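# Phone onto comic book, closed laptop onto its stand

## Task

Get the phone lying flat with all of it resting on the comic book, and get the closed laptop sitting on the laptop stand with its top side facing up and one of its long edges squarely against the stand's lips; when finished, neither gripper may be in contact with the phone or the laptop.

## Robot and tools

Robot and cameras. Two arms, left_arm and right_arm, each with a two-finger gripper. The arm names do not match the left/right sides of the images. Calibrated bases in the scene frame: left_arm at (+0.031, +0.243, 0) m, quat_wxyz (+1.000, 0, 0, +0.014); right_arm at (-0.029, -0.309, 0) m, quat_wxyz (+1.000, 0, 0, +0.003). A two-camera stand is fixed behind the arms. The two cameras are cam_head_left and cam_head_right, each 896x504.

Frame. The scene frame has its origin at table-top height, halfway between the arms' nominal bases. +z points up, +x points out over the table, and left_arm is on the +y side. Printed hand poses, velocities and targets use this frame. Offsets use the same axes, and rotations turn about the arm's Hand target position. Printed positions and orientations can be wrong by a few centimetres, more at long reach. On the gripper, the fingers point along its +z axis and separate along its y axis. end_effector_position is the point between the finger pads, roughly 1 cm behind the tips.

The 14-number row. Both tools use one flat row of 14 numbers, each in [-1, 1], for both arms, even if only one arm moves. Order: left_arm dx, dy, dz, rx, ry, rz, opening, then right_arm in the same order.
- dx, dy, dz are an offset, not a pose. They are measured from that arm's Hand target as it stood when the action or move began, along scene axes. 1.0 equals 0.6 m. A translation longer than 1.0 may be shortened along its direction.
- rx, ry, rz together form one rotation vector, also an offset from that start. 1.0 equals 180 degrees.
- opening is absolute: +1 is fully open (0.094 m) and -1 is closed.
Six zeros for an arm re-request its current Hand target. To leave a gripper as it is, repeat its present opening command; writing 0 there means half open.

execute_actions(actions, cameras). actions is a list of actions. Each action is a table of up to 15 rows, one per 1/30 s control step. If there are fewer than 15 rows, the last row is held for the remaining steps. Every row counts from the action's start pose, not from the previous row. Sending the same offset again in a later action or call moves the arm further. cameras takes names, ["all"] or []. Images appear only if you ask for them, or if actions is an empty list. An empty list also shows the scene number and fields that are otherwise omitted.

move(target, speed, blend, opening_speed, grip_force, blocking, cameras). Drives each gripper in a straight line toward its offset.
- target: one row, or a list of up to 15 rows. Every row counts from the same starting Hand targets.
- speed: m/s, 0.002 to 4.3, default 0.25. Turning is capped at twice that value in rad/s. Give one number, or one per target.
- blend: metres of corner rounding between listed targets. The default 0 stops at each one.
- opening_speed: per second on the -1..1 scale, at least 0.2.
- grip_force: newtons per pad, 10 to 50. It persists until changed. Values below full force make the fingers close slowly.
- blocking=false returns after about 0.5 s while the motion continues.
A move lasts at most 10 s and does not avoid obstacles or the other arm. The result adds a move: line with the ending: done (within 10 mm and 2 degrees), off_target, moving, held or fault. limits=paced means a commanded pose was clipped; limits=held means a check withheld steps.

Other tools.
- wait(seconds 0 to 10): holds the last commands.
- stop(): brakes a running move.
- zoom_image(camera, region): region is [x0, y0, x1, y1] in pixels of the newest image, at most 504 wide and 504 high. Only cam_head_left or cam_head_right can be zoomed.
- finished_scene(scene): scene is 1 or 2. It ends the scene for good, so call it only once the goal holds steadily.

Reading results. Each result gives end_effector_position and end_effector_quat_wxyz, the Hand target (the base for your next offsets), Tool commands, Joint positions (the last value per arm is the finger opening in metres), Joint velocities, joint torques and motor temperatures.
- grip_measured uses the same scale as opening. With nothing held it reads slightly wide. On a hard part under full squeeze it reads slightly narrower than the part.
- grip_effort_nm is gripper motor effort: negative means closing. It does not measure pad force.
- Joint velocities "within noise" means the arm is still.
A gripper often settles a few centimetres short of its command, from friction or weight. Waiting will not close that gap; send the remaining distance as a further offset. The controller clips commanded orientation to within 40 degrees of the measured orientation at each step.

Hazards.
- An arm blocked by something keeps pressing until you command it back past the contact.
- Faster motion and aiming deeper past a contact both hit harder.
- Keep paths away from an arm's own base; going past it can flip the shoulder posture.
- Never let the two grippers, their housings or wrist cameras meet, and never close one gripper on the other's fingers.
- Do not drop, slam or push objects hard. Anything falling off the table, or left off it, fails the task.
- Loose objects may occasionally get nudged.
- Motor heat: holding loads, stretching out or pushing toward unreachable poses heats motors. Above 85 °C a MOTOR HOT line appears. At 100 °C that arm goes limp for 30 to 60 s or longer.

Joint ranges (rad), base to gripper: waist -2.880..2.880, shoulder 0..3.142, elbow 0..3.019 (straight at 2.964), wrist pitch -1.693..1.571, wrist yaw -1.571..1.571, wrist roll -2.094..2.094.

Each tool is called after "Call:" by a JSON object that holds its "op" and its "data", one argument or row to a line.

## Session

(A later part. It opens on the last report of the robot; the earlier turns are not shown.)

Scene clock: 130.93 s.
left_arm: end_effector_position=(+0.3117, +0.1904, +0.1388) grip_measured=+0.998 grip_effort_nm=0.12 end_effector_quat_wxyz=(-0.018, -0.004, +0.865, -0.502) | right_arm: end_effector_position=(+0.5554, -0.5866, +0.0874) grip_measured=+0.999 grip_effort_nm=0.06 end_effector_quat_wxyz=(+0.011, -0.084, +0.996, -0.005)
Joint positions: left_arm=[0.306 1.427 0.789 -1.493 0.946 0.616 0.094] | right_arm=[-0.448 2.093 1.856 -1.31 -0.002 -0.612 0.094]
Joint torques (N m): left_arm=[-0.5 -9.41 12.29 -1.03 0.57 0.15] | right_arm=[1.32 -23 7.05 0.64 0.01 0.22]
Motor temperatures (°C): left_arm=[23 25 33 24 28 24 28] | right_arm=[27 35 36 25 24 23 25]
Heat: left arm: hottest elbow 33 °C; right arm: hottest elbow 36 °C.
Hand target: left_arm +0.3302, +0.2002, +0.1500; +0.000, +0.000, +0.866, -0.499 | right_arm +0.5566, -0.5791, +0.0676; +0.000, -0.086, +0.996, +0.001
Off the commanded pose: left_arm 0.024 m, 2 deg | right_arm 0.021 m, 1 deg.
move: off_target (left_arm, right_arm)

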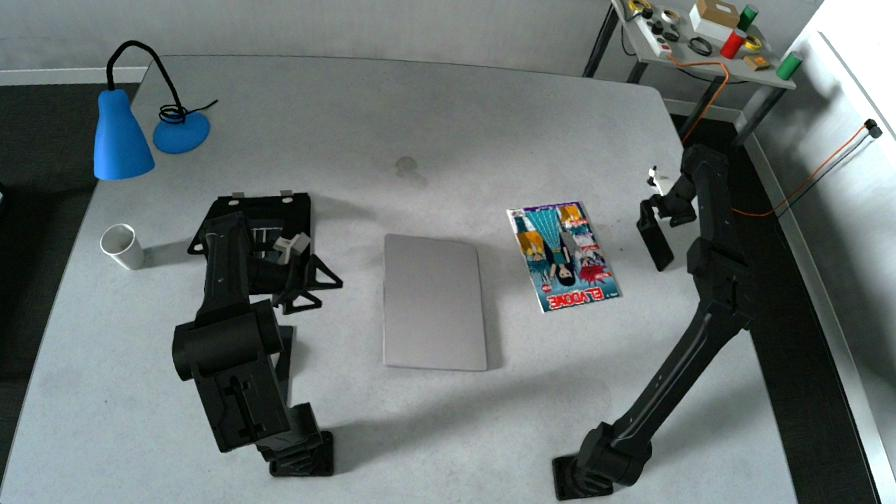

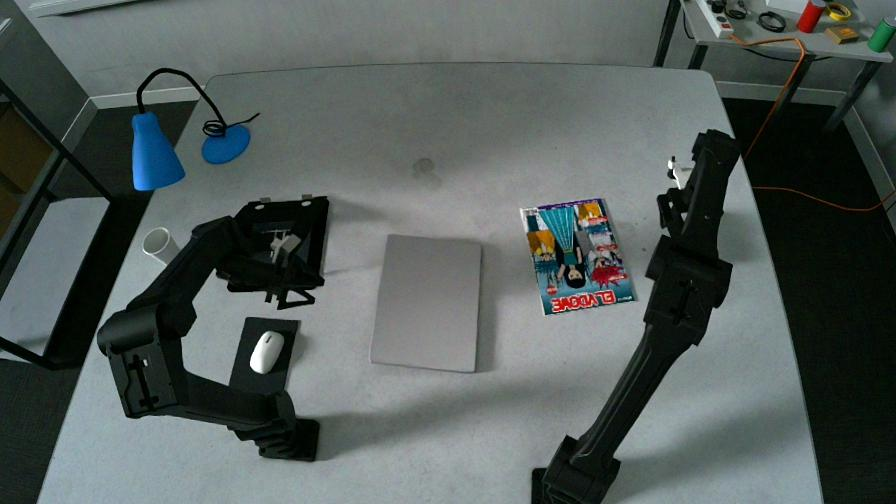

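Call:
{"op": "move", "data": {
  "target": [
    [0,0,0,0,0,0,1,-0.065,0.01,0.03,0,0,0,1],
    [0,0,0,0,0,0,1,-0.065,0.01,-0.03,0,0,0,1]
  ],
  "cameras": ["cam_head_left"],
  "speed": [0.12,0.12]
}}

Call:
{"op": "zoom_image", "data": {
  "camera": "cam_head_left",
  "region": [580, 150, 740, 310]
}}

Scene clock: 135.43 s.
left_arm: end_effector_position=(+0.3117, +0.1904, +0.1388) grip_measured=+0.998 grip_effort_nm=0.12 end_effector_quat_wxyz=(-0.018, -0.004, +0.865, -0.502) | right_arm: end_effector_position=(+0.5221, -0.5708, +0.0669) grip_measured=+0.999 grip_effort_nm=0.06 end_effector_quat_wxyz=(+0.010, -0.086, +0.996, -0.005)
Joint positions: left_arm=[0.306 1.427 0.789 -1.493 0.946 0.616 0.094] | right_arm=[-0.448 2.012 1.667 -1.205 -0.002 -0.614 0.094]
Joint torques (N m): left_arm=[-0.56 -9.47 12.45 -0.99 0.54 0.19] | right_arm=[0.03 -22.07 6.86 0.39 0 0.09]
Heat: left arm: hottest elbow 33 °C; right arm: hottest elbow 36 °C.
Hand target: left_arm +0.3302, +0.2002, +0.1500; +0.000, +0.000, +0.866, -0.499 | right_arm +0.5176, -0.5731, +0.0497; +0.000, -0.086, +0.996, +0.001
Off the commanded pose: left_arm 0.024 m, 2 deg | right_arm 0.018 m, 1 deg.
move: off_target (left_arm, right_arm)
Images, in order (width x height): cam_head_left 896x504.

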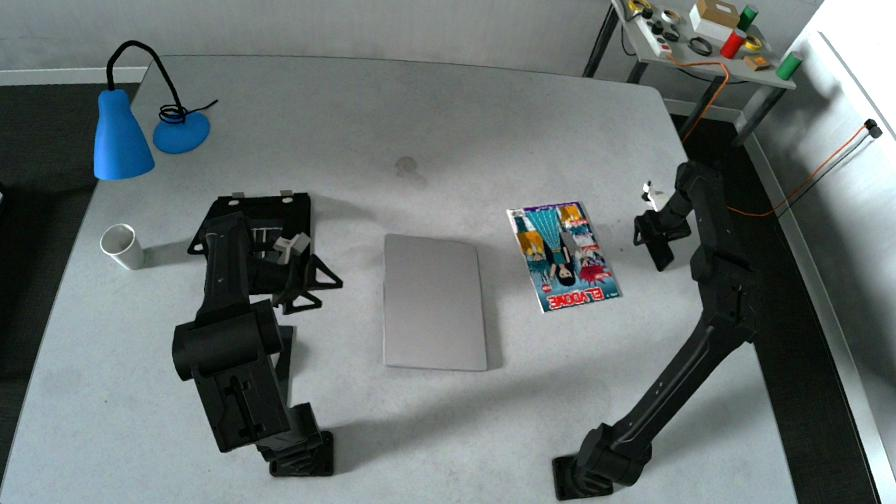

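Scaled by 3.150.

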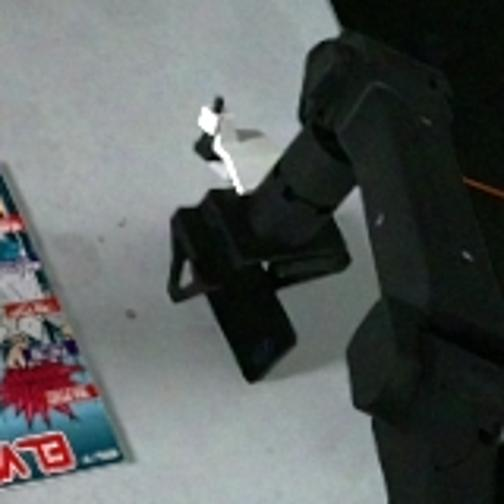

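Call:
{"op": "move", "data": {
  "target": [0,0,0,0,0,0,1,0,0,0.015,0,0,0,-1],
  "cameras": ["cam_head_left"],
  "opening_speed": 0.6
}}

Call:
{"op": "zoom_image", "data": {
  "camera": "cam_head_left",
  "region": [580, 150, 740, 310]
}}

Scene clock: 141.90 s.
left_arm: end_effector_position=(+0.3117, +0.1904, +0.1388) grip_measured=+0.998 grip_effort_nm=0.12 end_effector_quat_wxyz=(-0.018, -0.004, +0.865, -0.502) | right_arm: end_effector_position=(+0.5219, -0.5704, +0.0669) grip_measured=-0.990 grip_effort_nm=-0.46 end_effector_quat_wxyz=(+0.009, -0.086, +0.996, -0.004)
Joint positions: left_arm=[0.306 1.427 0.789 -1.493 0.946 0.616 0.094] | right_arm=[-0.448 2.012 1.667 -1.206 -0.003 -0.615 0]
Joint torques (N m): left_arm=[-0.5 -9.23 12.44 -0.98 0.53 0.17] | right_arm=[0.09 -22.36 7.79 -0.08 0.05 0.1]
Heat: left arm: hottest elbow 33 °C; right arm: hottest shoulder 36 °C.
Hand target: left_arm +0.3302, +0.2002, +0.1500; +0.000, +0.000, +0.866, -0.499 | right_arm +0.5176, -0.5731, +0.0587; +0.000, -0.086, +0.996, +0.001
Off the commanded pose: left_arm 0.024 m, 2 deg | right_arm 0.010 m, 1 deg.
move: off_target (left_arm)
Images, in order (width x height): cam_head_left 896x504.

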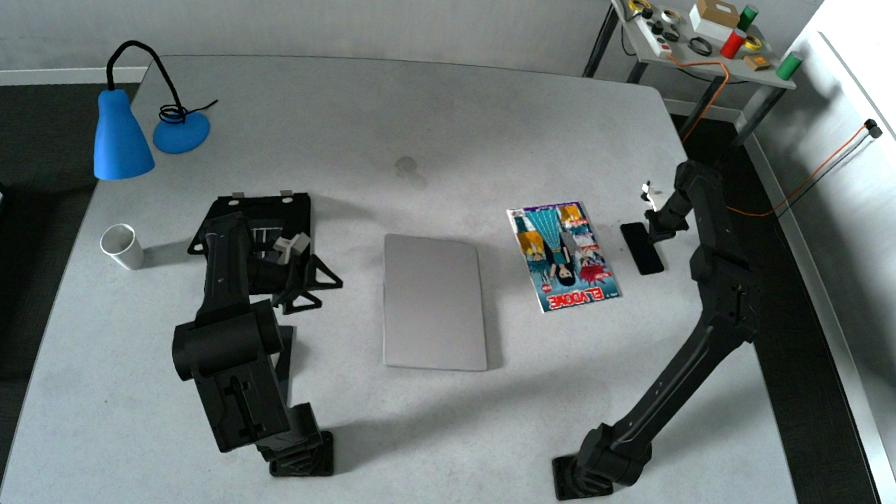

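Scaled by 3.150.

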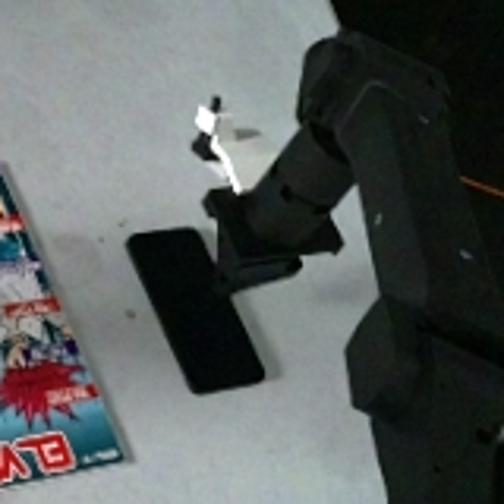

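Call:
{"op": "move", "data": {
  "target": [
    [0,0,0,0,0,0,1,0.02,0,0.1,0,0,0,-1],
    [0,0,0,0,0,0,1,0.02,0,0.1,0,0,0,1],
    [0,0,0,0,0,0,1,0.02,0,-0.05,0,0,0,1]
  ],
  "cameras": ["cam_head_left"],
  "speed": [0.25,0.2,0.12]
}}

Call:
{"op": "zoom_image", "data": {
  "camera": "cam_head_left",
  "region": [580, 150, 740, 310]
}}

Scene clock: 149.97 s.
left_arm: end_effector_position=(+0.3117, +0.1904, +0.1388) grip_measured=+0.998 grip_effort_nm=0.12 end_effector_quat_wxyz=(-0.018, -0.004, +0.865, -0.502) | right_arm: end_effector_position=(+0.5310, -0.5747, +0.0456) grip_measured=+0.999 grip_effort_nm=0.07 end_effector_quat_wxyz=(+0.009, -0.086, +0.996, -0.003)
Joint positions: left_arm=[0.306 1.427 0.789 -1.493 0.946 0.616 0.094] | right_arm=[-0.448 2.058 1.684 -1.177 -0.003 -0.615 0.094]
Joint torques (N m): left_arm=[-0.56 -9.29 12.48 -1.07 0.57 0.15] | right_arm=[0.67 -21.42 7.38 0.53 0.06 0.16]
Heat: left arm: hottest elbow 34 °C; right arm: hottest shoulder 37 °C.
Hand target: left_arm +0.3302, +0.2002, +0.1500; +0.000, +0.000, +0.866, -0.499 | right_arm +0.5296, -0.5731, +0.0287; +0.000, -0.086, +0.996, +0.001
Off the commanded pose: left_arm 0.024 m, 2 deg | right_arm 0.017 m, 1 deg.
move: off_target (left_arm, right_arm); target 2's new opening was sent with right_arm's hand 0.032 m and 3 deg from that target
Images, in order (width x height): cam_head_left 896x504.

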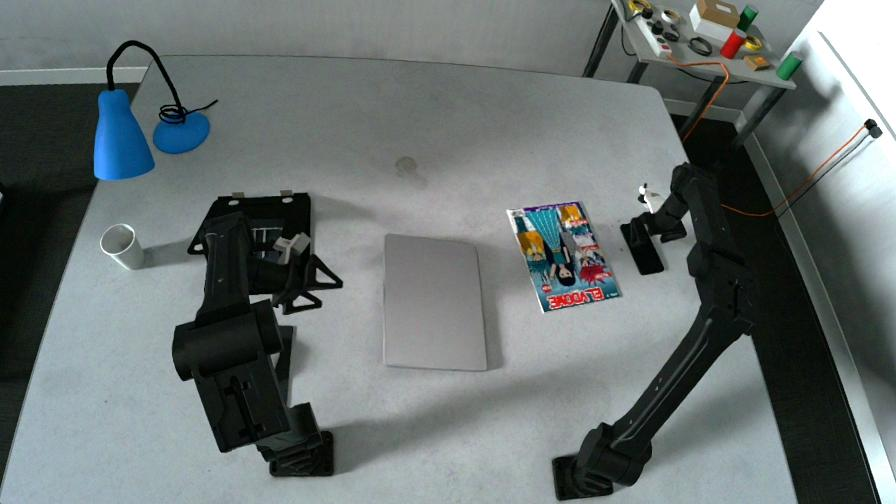

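Scaled by 3.150.

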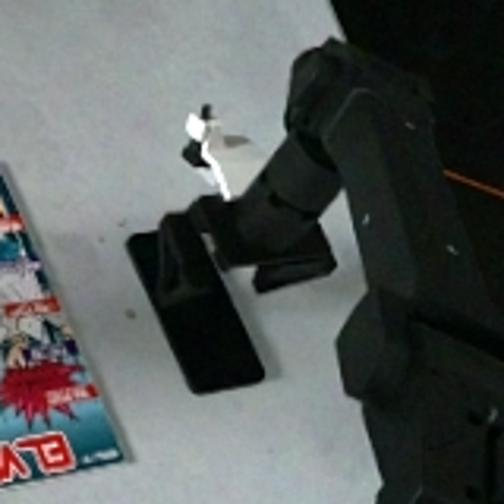

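Call:
{"op": "move", "data": {
  "target": [
    [0,0,0,0,0,0,1,0,0.01,0,0,0,0,1],
    [0,0,0,0,0,0,1,0,0.01,-0.042,0,0,0,1]
  ],
  "cameras": ["cam_head_left"],
  "speed": 0.08
}}

Call:
{"op": "zoom_image", "data": {
  "camera": "cam_head_left",
  "region": [580, 150, 740, 310]
}}

Scene clock: 155.23 s.
left_arm: end_effector_position=(+0.3117, +0.1904, +0.1388) grip_measured=+0.998 grip_effort_nm=0.12 end_effector_quat_wxyz=(-0.018, -0.004, +0.865, -0.502) | right_arm: end_effector_position=(+0.5314, -0.5744, +0.0260) grip_measured=+0.999 grip_effort_nm=0.07 end_effector_quat_wxyz=(+0.014, -0.085, +0.996, -0.006)
Joint positions: left_arm=[0.306 1.427 0.789 -1.493 0.946 0.616 0.094] | right_arm=[-0.447 2.073 1.653 -1.121 -0.003 -0.612 0.094]
Joint torques (N m): left_arm=[-0.32 -8.41 12.38 -0.96 0.58 0.15] | right_arm=[1.26 -21.42 6.76 0.29 0.07 0.23]
Heat: left arm: hottest elbow 34 °C; right arm: hottest shoulder 37 °C.
Hand target: left_arm +0.3302, +0.2002, +0.1500; +0.000, +0.000, +0.866, -0.499 | right_arm +0.5295, -0.5671, +0.0034; +0.000, -0.086, +0.996, +0.001
Off the commanded pose: left_arm 0.024 m, 2 deg | right_arm 0.024 m, 2 deg.
move: off_target (left_arm, right_arm)
Images, in order (width x height): cam_head_left 896x504.

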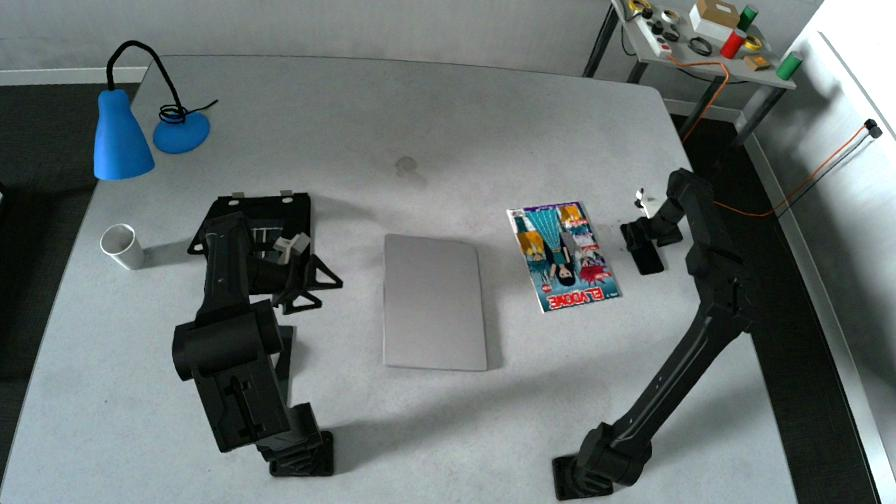

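Scaled by 3.150.

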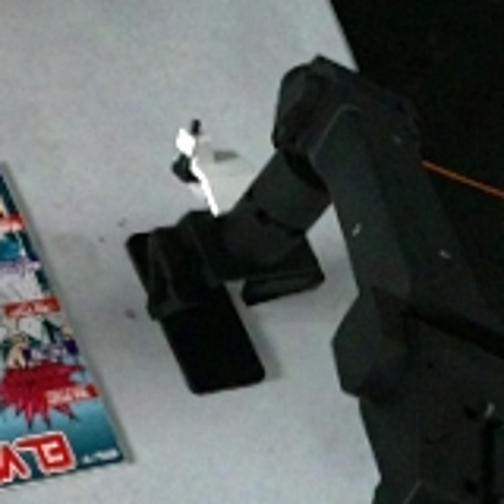

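Call:
{"op": "move", "data": {
  "target": [
    [0,0,0,0,0,0,1,0,0,-0.022,0,0,0,1],
    [0,0,0,0,0,0,1,0,0,-0.022,0,0,0,0.3]
  ],
  "cameras": ["cam_head_left"],
  "speed": 0.06,
  "opening_speed": 0.4
}}

Call:
{"op": "zoom_image", "data": {
  "camera": "cam_head_left",
  "region": [580, 150, 740, 310]
}}

Scene clock: 160.97 s.
left_arm: end_effector_position=(+0.3117, +0.1904, +0.1388) grip_measured=+0.998 grip_effort_nm=0.12 end_effector_quat_wxyz=(-0.018, -0.004, +0.865, -0.502) | right_arm: end_effector_position=(+0.5326, -0.5749, +0.0167) grip_measured=+0.543 grip_effort_nm=-1.03 end_effector_quat_wxyz=(+0.016, -0.085, +0.996, -0.008)
Joint positions: left_arm=[0.306 1.427 0.789 -1.493 0.946 0.616 0.094] | right_arm=[-0.447 2.083 1.643 -1.095 -0.003 -0.611 0.072]
Joint torques (N m): left_arm=[-0.32 -9.35 12.48 -1.06 0.61 0.19] | right_arm=[1.2 -21.13 6.6 0.59 0.06 0.21]
Heat: left arm: hottest elbow 34 °C; right arm: hottest shoulder 37 °C.
Hand target: left_arm +0.3302, +0.2002, +0.1500; +0.000, +0.000, +0.866, -0.499 | right_arm +0.5295, -0.5670, -0.0097; +0.000, -0.086, +0.996, +0.001
Off the commanded pose: left_arm 0.024 m, 2 deg | right_arm 0.028 m, 2 deg.
move: off_target (left_arm, right_arm); target 2's new opening was sent with right_arm's hand 0.028 m and 2 deg from that target
Images, in order (width x height): cam_head_left 896x504.

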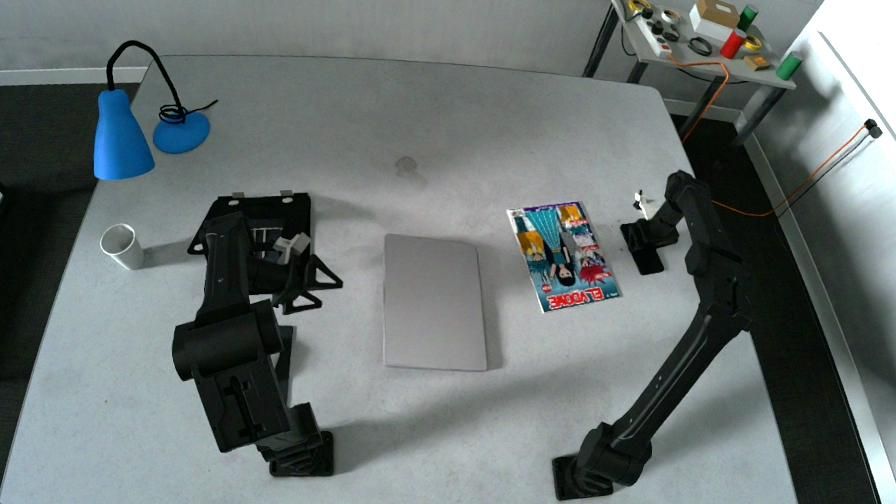

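Scaled by 3.150.

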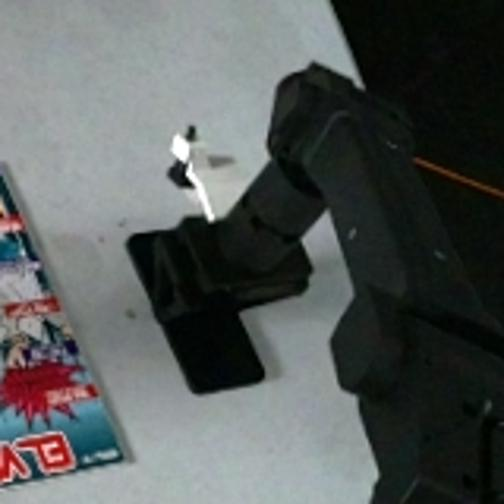

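Call:
{"op": "move", "data": {
  "target": [
    [0,0,0,0,0,0,1,0,0,0.13,0,0,0,0.3],
    [0,0,0,0,0,0,1,0,0.312,0.13,0,0,0,0.3],
    [0,0,0,0,0,0,1,0,0.312,0.075,0,0,0,0.3]
  ],
  "cameras": ["cam_head_left"],
  "speed": 0.18
}}

Call:
{"op": "zoom_image", "data": {
  "camera": "cam_head_left",
  "region": [480, 170, 660, 330]
}}

Scene clock: 167.87 s.
left_arm: end_effector_position=(+0.3117, +0.1904, +0.1388) grip_measured=+0.998 grip_effort_nm=0.12 end_effector_quat_wxyz=(-0.018, -0.004, +0.865, -0.502) | right_arm: end_effector_position=(+0.5295, -0.3800, +0.0384) grip_measured=+0.542 grip_effort_nm=-1.04 end_effector_quat_wxyz=(-0.001, -0.089, +0.996, +0.002)
Joint positions: left_arm=[0.306 1.427 0.789 -1.493 0.946 0.616 0.094] | right_arm=[-0.131 1.943 1.475 -1.106 -0.004 -0.305 0.072]
Joint torques (N m): left_arm=[-0.38 -9.05 12.53 -1.06 0.55 0.17] | right_arm=[0.56 -21.54 7.01 0.46 0.08 0.22]
Heat: left arm: hottest elbow 34 °C; right arm: hottest shoulder 37 °C.
Hand target: left_arm +0.3302, +0.2002, +0.1500; +0.000, +0.000, +0.866, -0.499 | right_arm +0.5296, -0.3800, +0.0352; +0.000, -0.086, +0.996, +0.001
Off the commanded pose: left_arm 0.024 m, 2 deg | right_arm 0.003 m, 0 deg.
move: off_target (left_arm)
Images, in order (width x height): cam_head_left 896x504.

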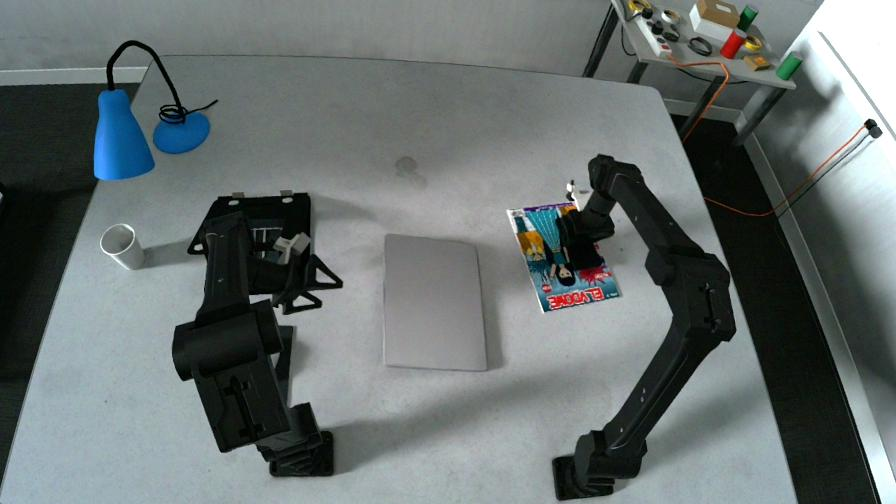

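Scaled by 2.800.

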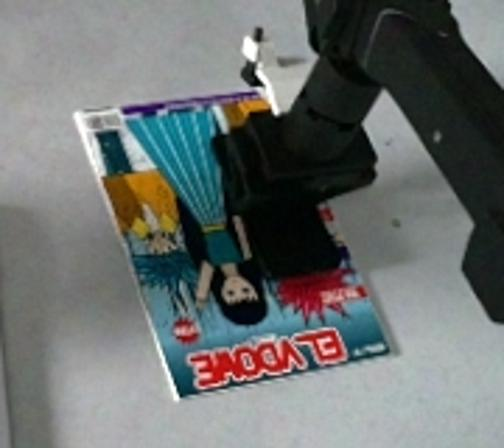

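Call:
{"op": "move", "data": {
  "target": [
    [0,0,0,0,0,0,1,-0.06,0.05,0.02,0,0,0,0.3],
    [0,0,0,0,0,0,1,-0.06,0.05,-0.055,0,0,0,0.3]
  ],
  "cameras": ["cam_head_left"],
  "speed": 0.08
}}

Call:
{"op": "zoom_image", "data": {
  "camera": "cam_head_left",
  "region": [480, 170, 660, 330]
}}

Scene clock: 172.53 s.
left_arm: end_effector_position=(+0.3117, +0.1904, +0.1388) grip_measured=+0.998 grip_effort_nm=0.12 end_effector_quat_wxyz=(-0.018, -0.004, +0.865, -0.502) | right_arm: end_effector_position=(+0.4973, -0.3546, +0.0188) grip_measured=+0.542 grip_effort_nm=-1.04 end_effector_quat_wxyz=(+0.011, -0.085, +0.996, -0.001)
Joint positions: left_arm=[0.306 1.427 0.789 -1.493 0.946 0.616 0.094] | right_arm=[-0.091 1.875 1.31 -0.983 -0.002 -0.256 0.072]
Joint torques (N m): left_arm=[-1.03 -9.17 12.3 -1.02 0.52 0.16] | right_arm=[1.14 -18.02 6.26 0.64 0.05 0.22]
Heat: left arm: hottest elbow 34 °C; right arm: hottest shoulder 37 °C.
Hand target: left_arm +0.3302, +0.2002, +0.1500; +0.000, +0.000, +0.866, -0.499 | right_arm +0.4936, -0.3498, +0.0022; +0.000, -0.086, +0.996, +0.001
Off the commanded pose: left_arm 0.024 m, 2 deg | right_arm 0.018 m, 1 deg.
move: off_target (left_arm, right_arm)
Images, in order (width x height): cam_head_left 896x504.

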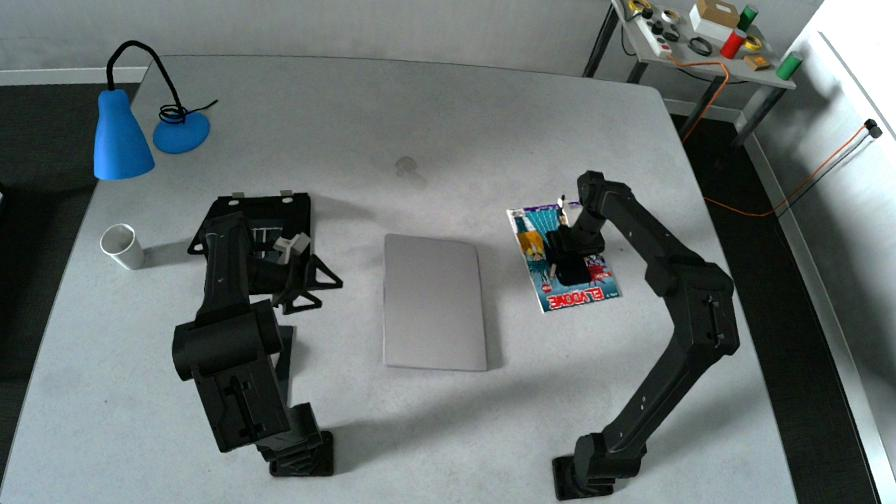

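Scaled by 2.800.

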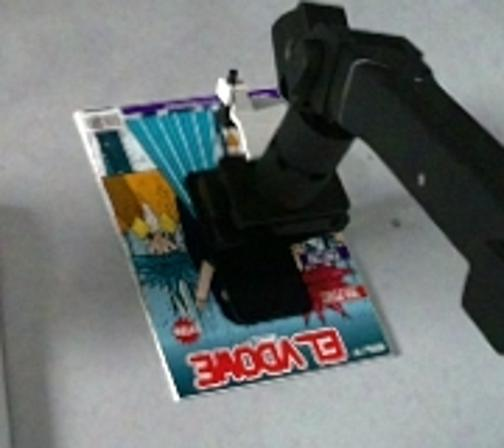

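Call:
{"op": "move", "data": {
  "target": [
    [0,0,0,0,0,0,1,0,0,-0.004,0,0,0,0.3],
    [0,0,0,0,0,0,1,0,0,-0.004,0,0,0,1],
    [0,0,0,0,0,0,1,0,0,0.2,0,0,0,1]
  ],
  "cameras": ["all"],
  "speed": 0.15,
  "opening_speed": 1
}}

Call:
{"op": "zoom_image", "data": {
  "camera": "cam_head_left",
  "region": [480, 170, 660, 330]
}}

Scene clock: 178.00 s.
left_arm: end_effector_position=(+0.3117, +0.1904, +0.1388) grip_measured=+0.998 grip_effort_nm=0.12 end_effector_quat_wxyz=(-0.018, -0.004, +0.865, -0.502) | right_arm: end_effector_position=(+0.4747, -0.3527, +0.1018) grip_measured=+0.999 grip_effort_nm=0.07 end_effector_quat_wxyz=(-0.023, -0.085, +0.996, +0.005)
Joint positions: left_arm=[0.306 1.427 0.789 -1.493 0.946 0.616 0.094] | right_arm=[-0.091 1.765 1.39 -1.243 -0.002 -0.256 0.094]
Joint torques (N m): left_arm=[0.56 -9.47 12.52 -1.11 0.57 0.14] | right_arm=[1.03 -19.19 11.48 -0.21 0.02 0.21]
Heat: left arm: hottest elbow 34 °C; right arm: hottest shoulder 37 °C.
Hand target: left_arm +0.3302, +0.2002, +0.1500; +0.000, +0.000, +0.866, -0.499 | right_arm +0.4935, -0.3498, +0.1222; +0.000, -0.086, +0.996, +0.001
Off the commanded pose: left_arm 0.024 m, 2 deg | right_arm 0.028 m, 3 deg.
move: off_target (left_arm, right_arm); target 2's new opening was sent with right_arm's hand 0.020 m and 2 deg from that target

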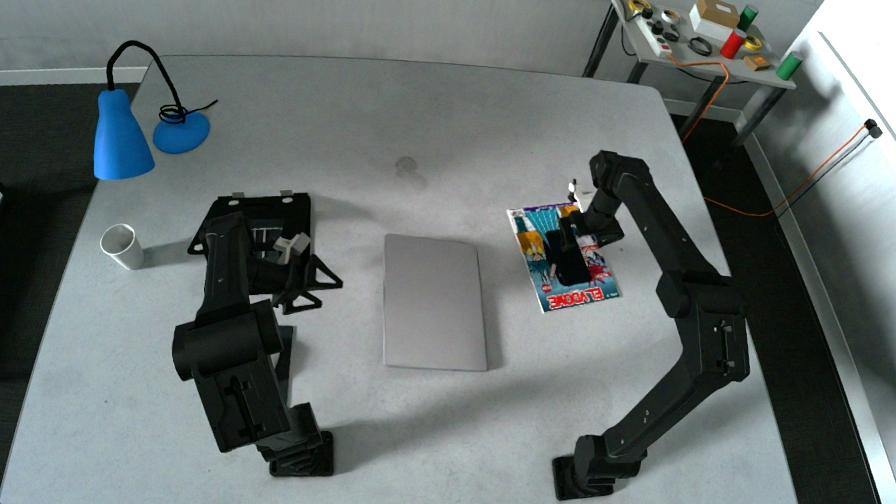

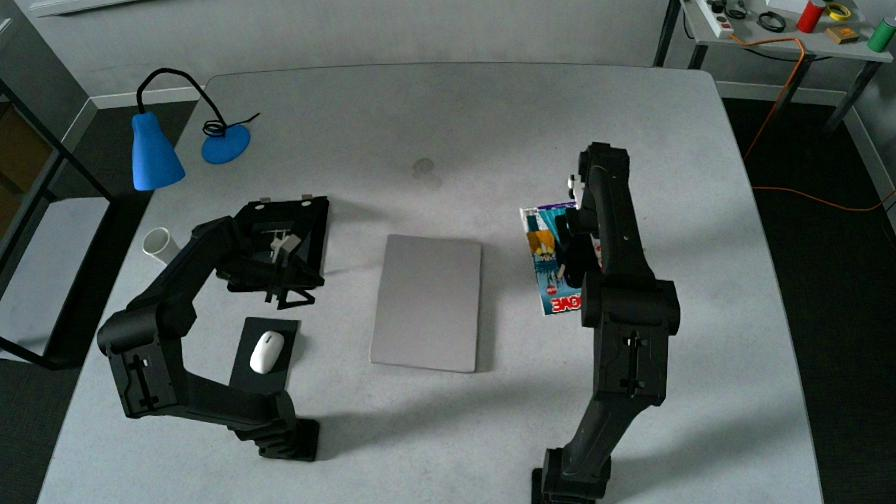

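Scaled by 2.800.

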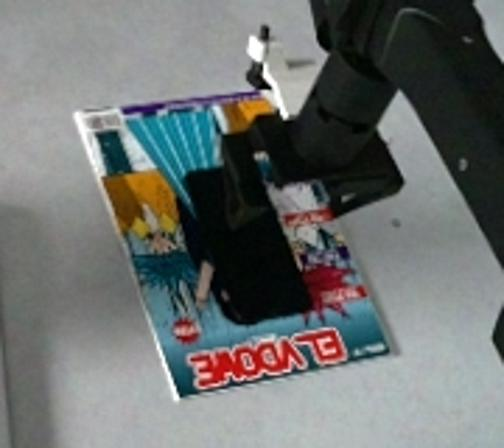

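Call:
{"op": "move", "data": {
  "target": [0.1,-0.045,-0.13,-0.0556,0,0,-0.1,-0.25,0,0.12,0,0,0,1],
  "cameras": ["all"]
}}

Call:
{"op": "zoom_image", "data": {
  "camera": "cam_head_left",
  "region": [270, 200, 510, 390]
}}

Call:
{"op": "zoom_image", "data": {
  "camera": "cam_head_right",
  "region": [270, 200, 510, 390]
}}

Scene clock: 191.80 s.
left_arm: end_effector_position=(+0.3825, +0.1764, +0.0665) grip_measured=-0.098 grip_effort_nm=-0.08 end_effector_quat_wxyz=(-0.009, -0.012, +0.817, -0.576) | right_arm: end_effector_position=(+0.3510, -0.3456, +0.1972) grip_measured=+0.999 grip_effort_nm=0.07 end_effector_quat_wxyz=(+0.008, -0.089, +0.996, +0.000)
Joint positions: left_arm=[0.243 1.799 0.895 -1.314 1.137 0.663 0.042] | right_arm=[-0.1 1.342 1.158 -1.371 -0.002 -0.272 0.094]
Joint torques (N m): left_arm=[-2.73 -14.51 6.93 -0.1 0.53 -0.02] | right_arm=[-0.38 -12.81 7.25 -0.16 0.04 0.09]
Heat: left arm: hottest elbow 34 °C; right arm: hottest shoulder 37 °C.
Hand target: left_arm +0.3903, +0.1731, +0.0720; +0.000, +0.000, +0.819, -0.573 | right_arm +0.3435, -0.3499, +0.1942; +0.000, -0.086, +0.996, +0.001
Off the commanded pose: left_arm 0.010 m, 2 deg | right_arm 0.009 m, 1 deg.
move: done

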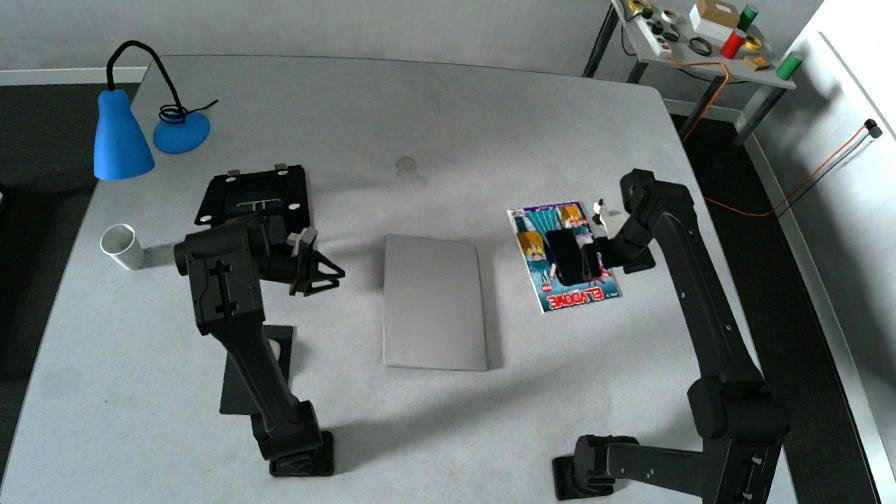

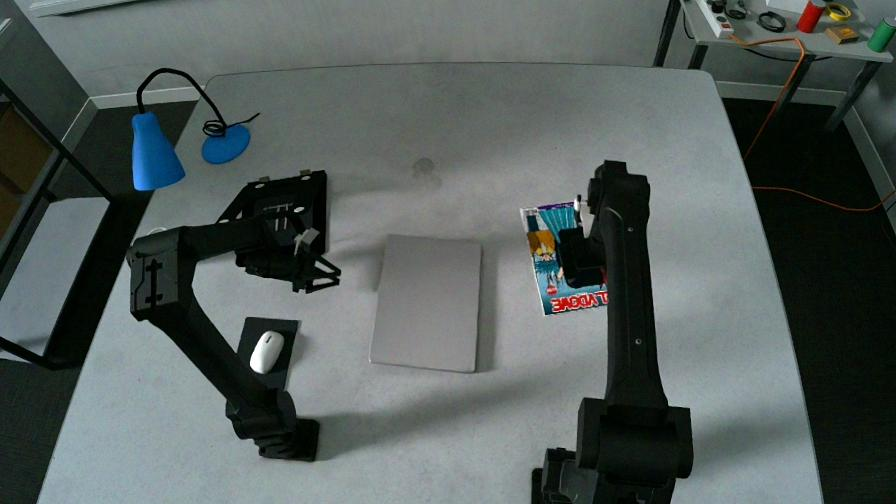

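Scaled by 2.100.

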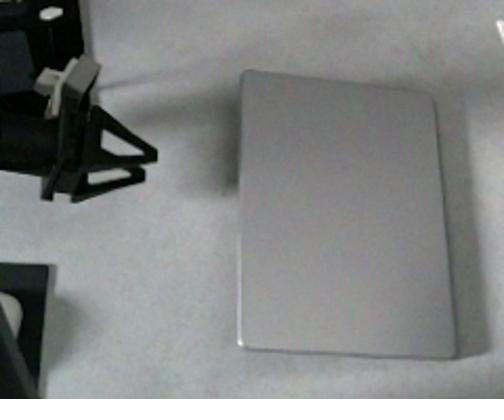

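Scaled by 2.100.

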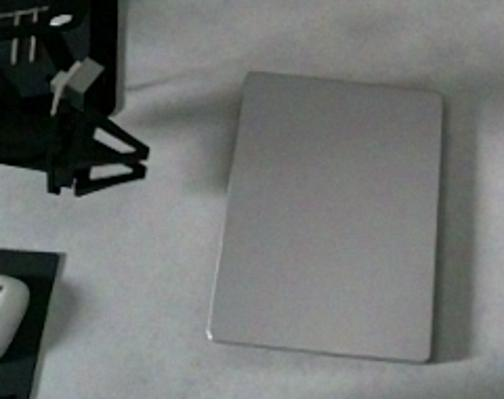

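Call:
{"op": "move", "data": {
  "target": [
    [-0.047,0,0,0,0,0,-0.1,0,0,0,0,0,0,1],
    [-0.047,0,-0.06,0,0,0,-0.1,0,0,0,0,0,0,1]
  ],
  "speed": 0.1,
  "cameras": ["all"]
}}

Call:
{"op": "zoom_image", "data": {
  "camera": "cam_head_left",
  "region": [290, 220, 430, 360]
}}

Call:
{"op": "zoom_image", "data": {
  "camera": "cam_head_right",
  "region": [290, 220, 430, 360]
}}

Scene clock: 199.10 s.
left_arm: end_effector_position=(+0.3639, +0.1718, +0.0396) grip_measured=-0.098 grip_effort_nm=-0.08 end_effector_quat_wxyz=(-0.002, +0.000, +0.819, -0.573) | right_arm: end_effector_position=(+0.3510, -0.3456, +0.1972) grip_measured=+0.999 grip_effort_nm=0.07 end_effector_quat_wxyz=(+0.008, -0.089, +0.996, +0.000)
Joint positions: left_arm=[0.243 1.828 0.83 -1.214 1.129 0.686 0.042] | right_arm=[-0.1 1.342 1.158 -1.371 -0.002 -0.272 0.094]
Joint torques (N m): left_arm=[-0.97 -13.33 4.3 -0.32 0.34 0.17] | right_arm=[-0.32 -12.81 7.25 -0.17 0.03 0.09]
Heat: left arm: hottest elbow 33 °C; right arm: hottest shoulder 36 °C.
Hand target: left_arm +0.3620, +0.1731, +0.0360; +0.000, +0.000, +0.820, -0.573 | right_arm +0.3435, -0.3499, +0.1942; +0.000, -0.086, +0.996, +0.001
Off the commanded pose: left_arm 0.004 m, 0 deg | right_arm 0.009 m, 1 deg.
move: done

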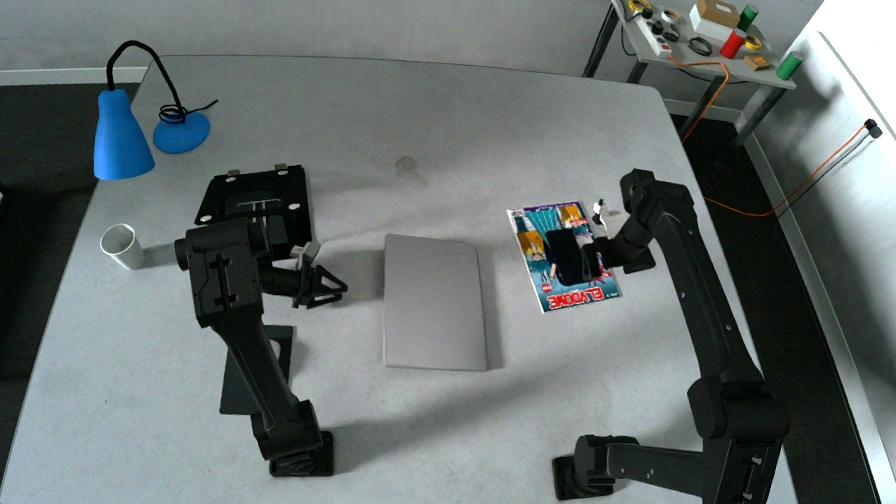

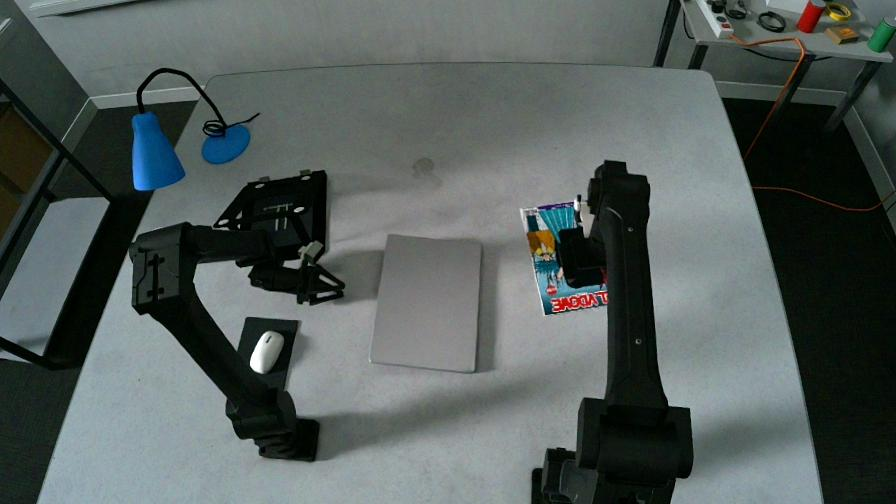

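Scaled by 3.600.

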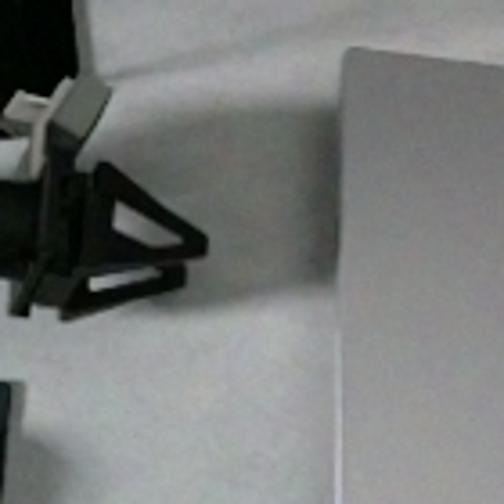

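Scaled by 3.600.

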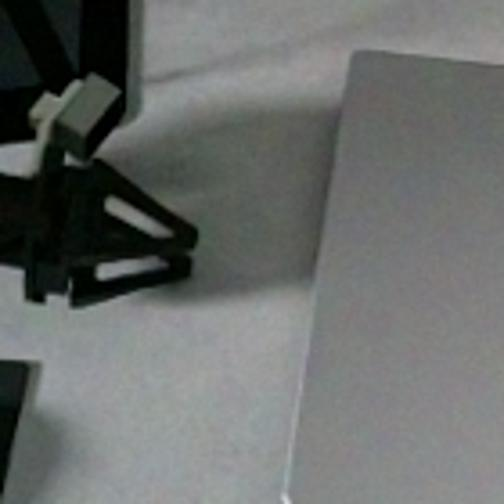

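Call:
{"op": "move", "data": {
  "target": [
    [-0.015,0,-0.018,0,0,0,-0.1,0,0,0,0,0,0,1],
    [-0.015,-0.155,-0.018,0,0,0,-0.1,0,0,0,0,0,0,1]
  ],
  "speed": 0.08,
  "cameras": ["all"]
}}

Call:
{"op": "zoom_image", "data": {
  "camera": "cam_head_left",
  "region": [320, 220, 500, 390]
}}

Call:
{"op": "zoom_image", "data": {
  "camera": "cam_head_right",
  "region": [320, 220, 500, 390]
}}

Scene clock: 206.40 s.
left_arm: end_effector_position=(+0.3592, +0.0894, +0.0251) grip_measured=-0.099 grip_effort_nm=-0.04 end_effector_quat_wxyz=(+0.005, -0.011, +0.817, -0.577) | right_arm: end_effector_position=(+0.3510, -0.3456, +0.1972) grip_measured=+0.999 grip_effort_nm=0.07 end_effector_quat_wxyz=(+0.008, -0.089, +0.996, +0.000)
Joint positions: left_arm=[0.005 1.726 0.647 -0.526 1.229 0.032 0.042] | right_arm=[-0.1 1.342 1.158 -1.371 -0.002 -0.272 0.094]
Joint torques (N m): left_arm=[-3.43 -13.63 4.12 0.72 0.19 -0.01] | right_arm=[-0.38 -12.75 7.27 -0.16 0.04 0.09]
Heat: left arm: hottest elbow 33 °C; right arm: hottest shoulder 36 °C.
Hand target: left_arm +0.3530, +0.0802, +0.0251; +0.000, +0.000, +0.820, -0.573 | right_arm +0.3435, -0.3499, +0.1942; +0.000, -0.086, +0.996, +0.001
Off the commanded pose: left_arm 0.011 m, 1 deg | right_arm 0.009 m, 1 deg.
move: off_target (left_arm)

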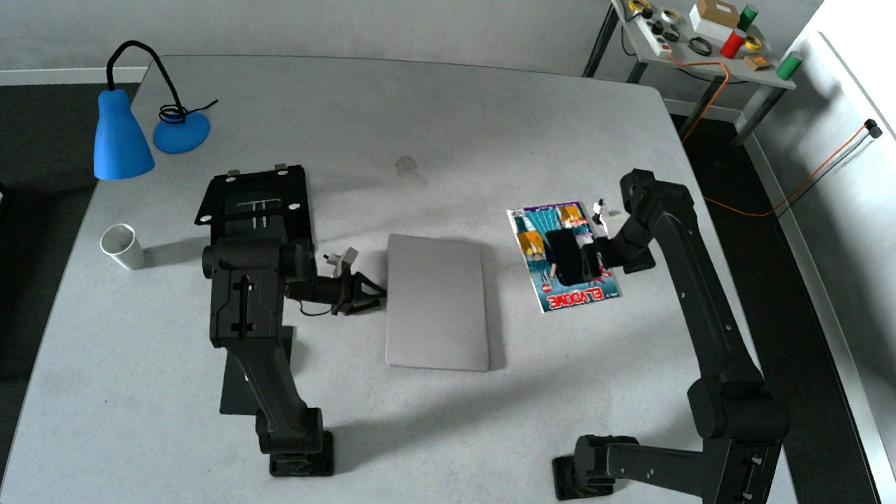

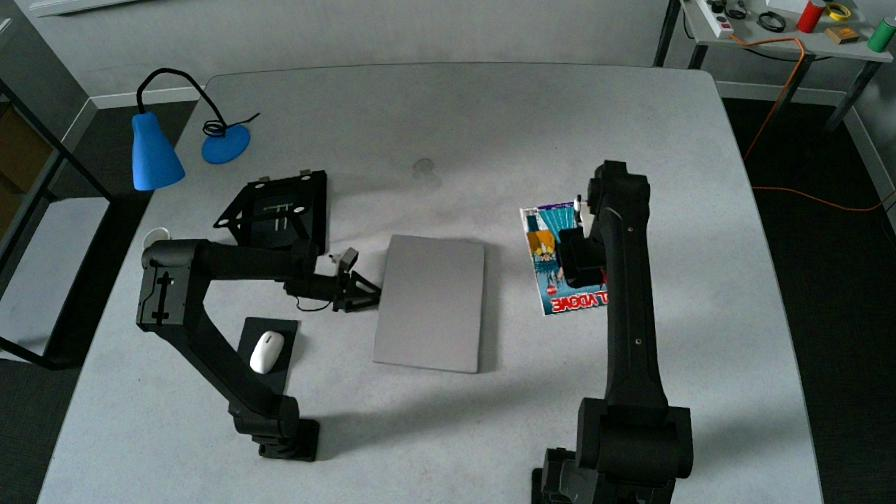

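Scaled by 2.800.

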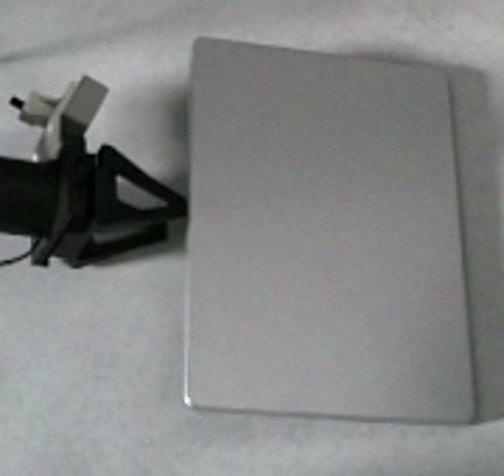

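Scaled by 2.800.

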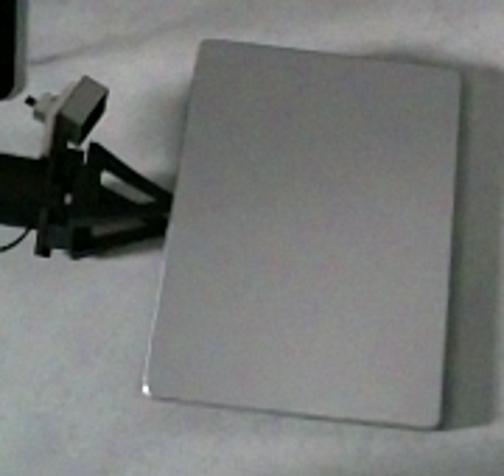

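Call:
{"op": "move", "data": {
  "target": [
    [0,0.06,0,0,0,0,-0.1,0,0,0,0,0,0,1],
    [0,0.06,0.04,0,0,0,0.5,0,0,0,0,0,0,1],
    [-0.01,-0.055,0.035,0,0,0,0.5,0,0,0,0,0,0,1]
  ],
  "speed": 0.08,
  "cameras": ["all"]
}}

Call:
{"op": "zoom_image", "data": {
  "camera": "cam_head_left",
  "region": [320, 220, 500, 390]
}}

Call:
{"op": "zoom_image", "data": {
  "camera": "cam_head_right",
  "region": [320, 220, 500, 390]
}}

Scene clock: 215.30 s.
left_arm: end_effector_position=(+0.3500, +0.0513, +0.0415) grip_measured=+0.498 grip_effort_nm=0.13 end_effector_quat_wxyz=(-0.005, -0.009, +0.819, -0.573) | right_arm: end_effector_position=(+0.3510, -0.3456, +0.1972) grip_measured=+0.999 grip_effort_nm=0.07 end_effector_quat_wxyz=(+0.008, -0.089, +0.996, +0.000)
Joint positions: left_arm=[-0.115 1.632 0.583 -0.287 1.21 -0.271 0.07] | right_arm=[-0.1 1.342 1.158 -1.371 -0.002 -0.272 0.094]
Joint torques (N m): left_arm=[-2.08 -13.1 4.9 1.11 0.39 0.04] | right_arm=[-0.38 -12.75 7.28 -0.16 0.03 0.09]
Heat: left arm: hottest elbow 32 °C; right arm: hottest elbow 36 °C.
Hand target: left_arm +0.3470, +0.0472, +0.0462; +0.000, +0.000, +0.820, -0.573 | right_arm +0.3435, -0.3499, +0.1942; +0.000, -0.086, +0.996, +0.001
Off the commanded pose: left_arm 0.007 m, 1 deg | right_arm 0.009 m, 1 deg.
move: done; target 2's new opening was sent with left_arm's hand 0.024 m and 3 deg from that target

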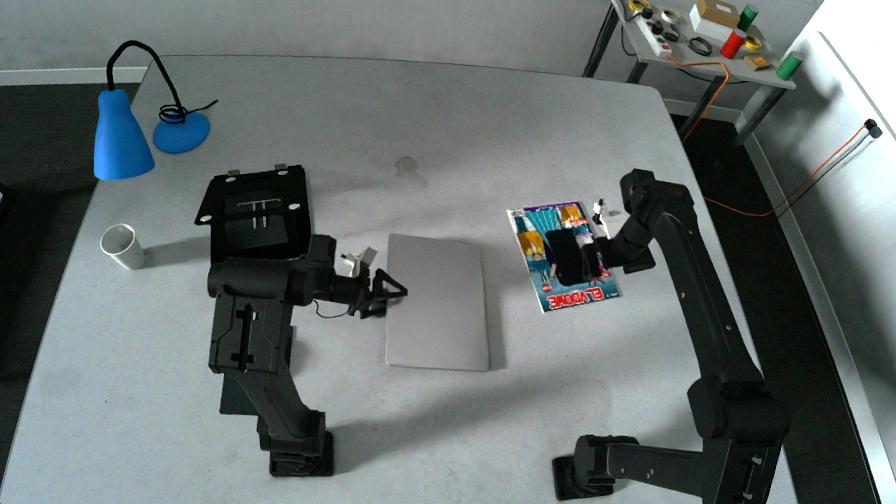

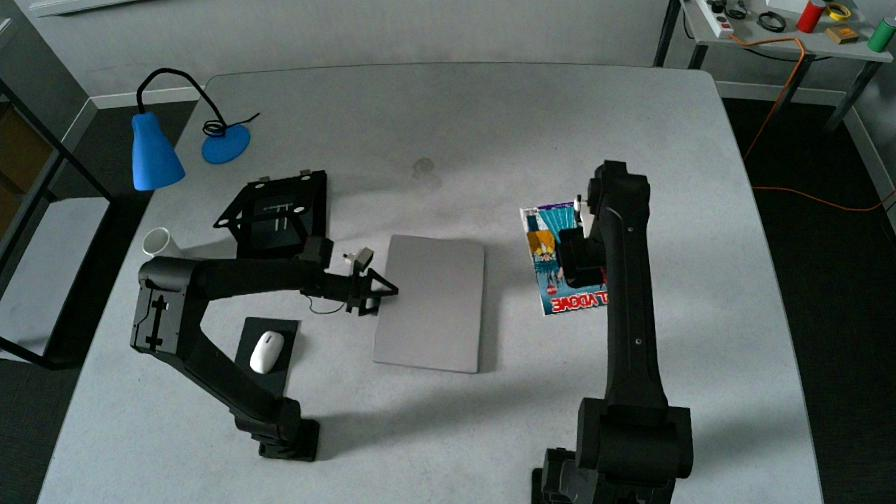

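Scaled by 2.800.

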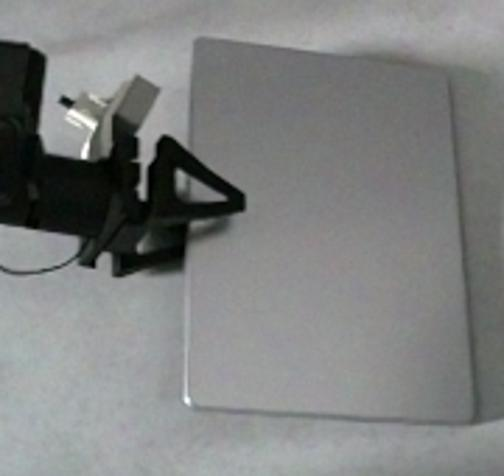

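Scaled by 2.800.

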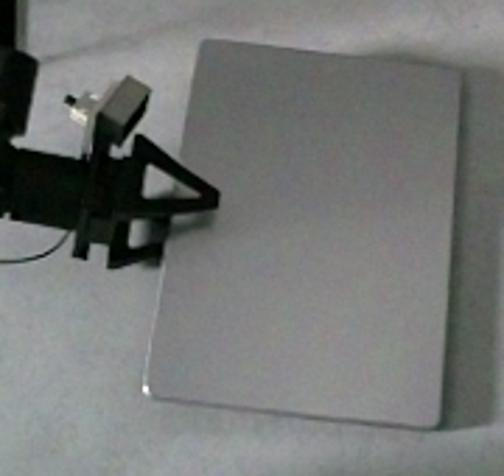

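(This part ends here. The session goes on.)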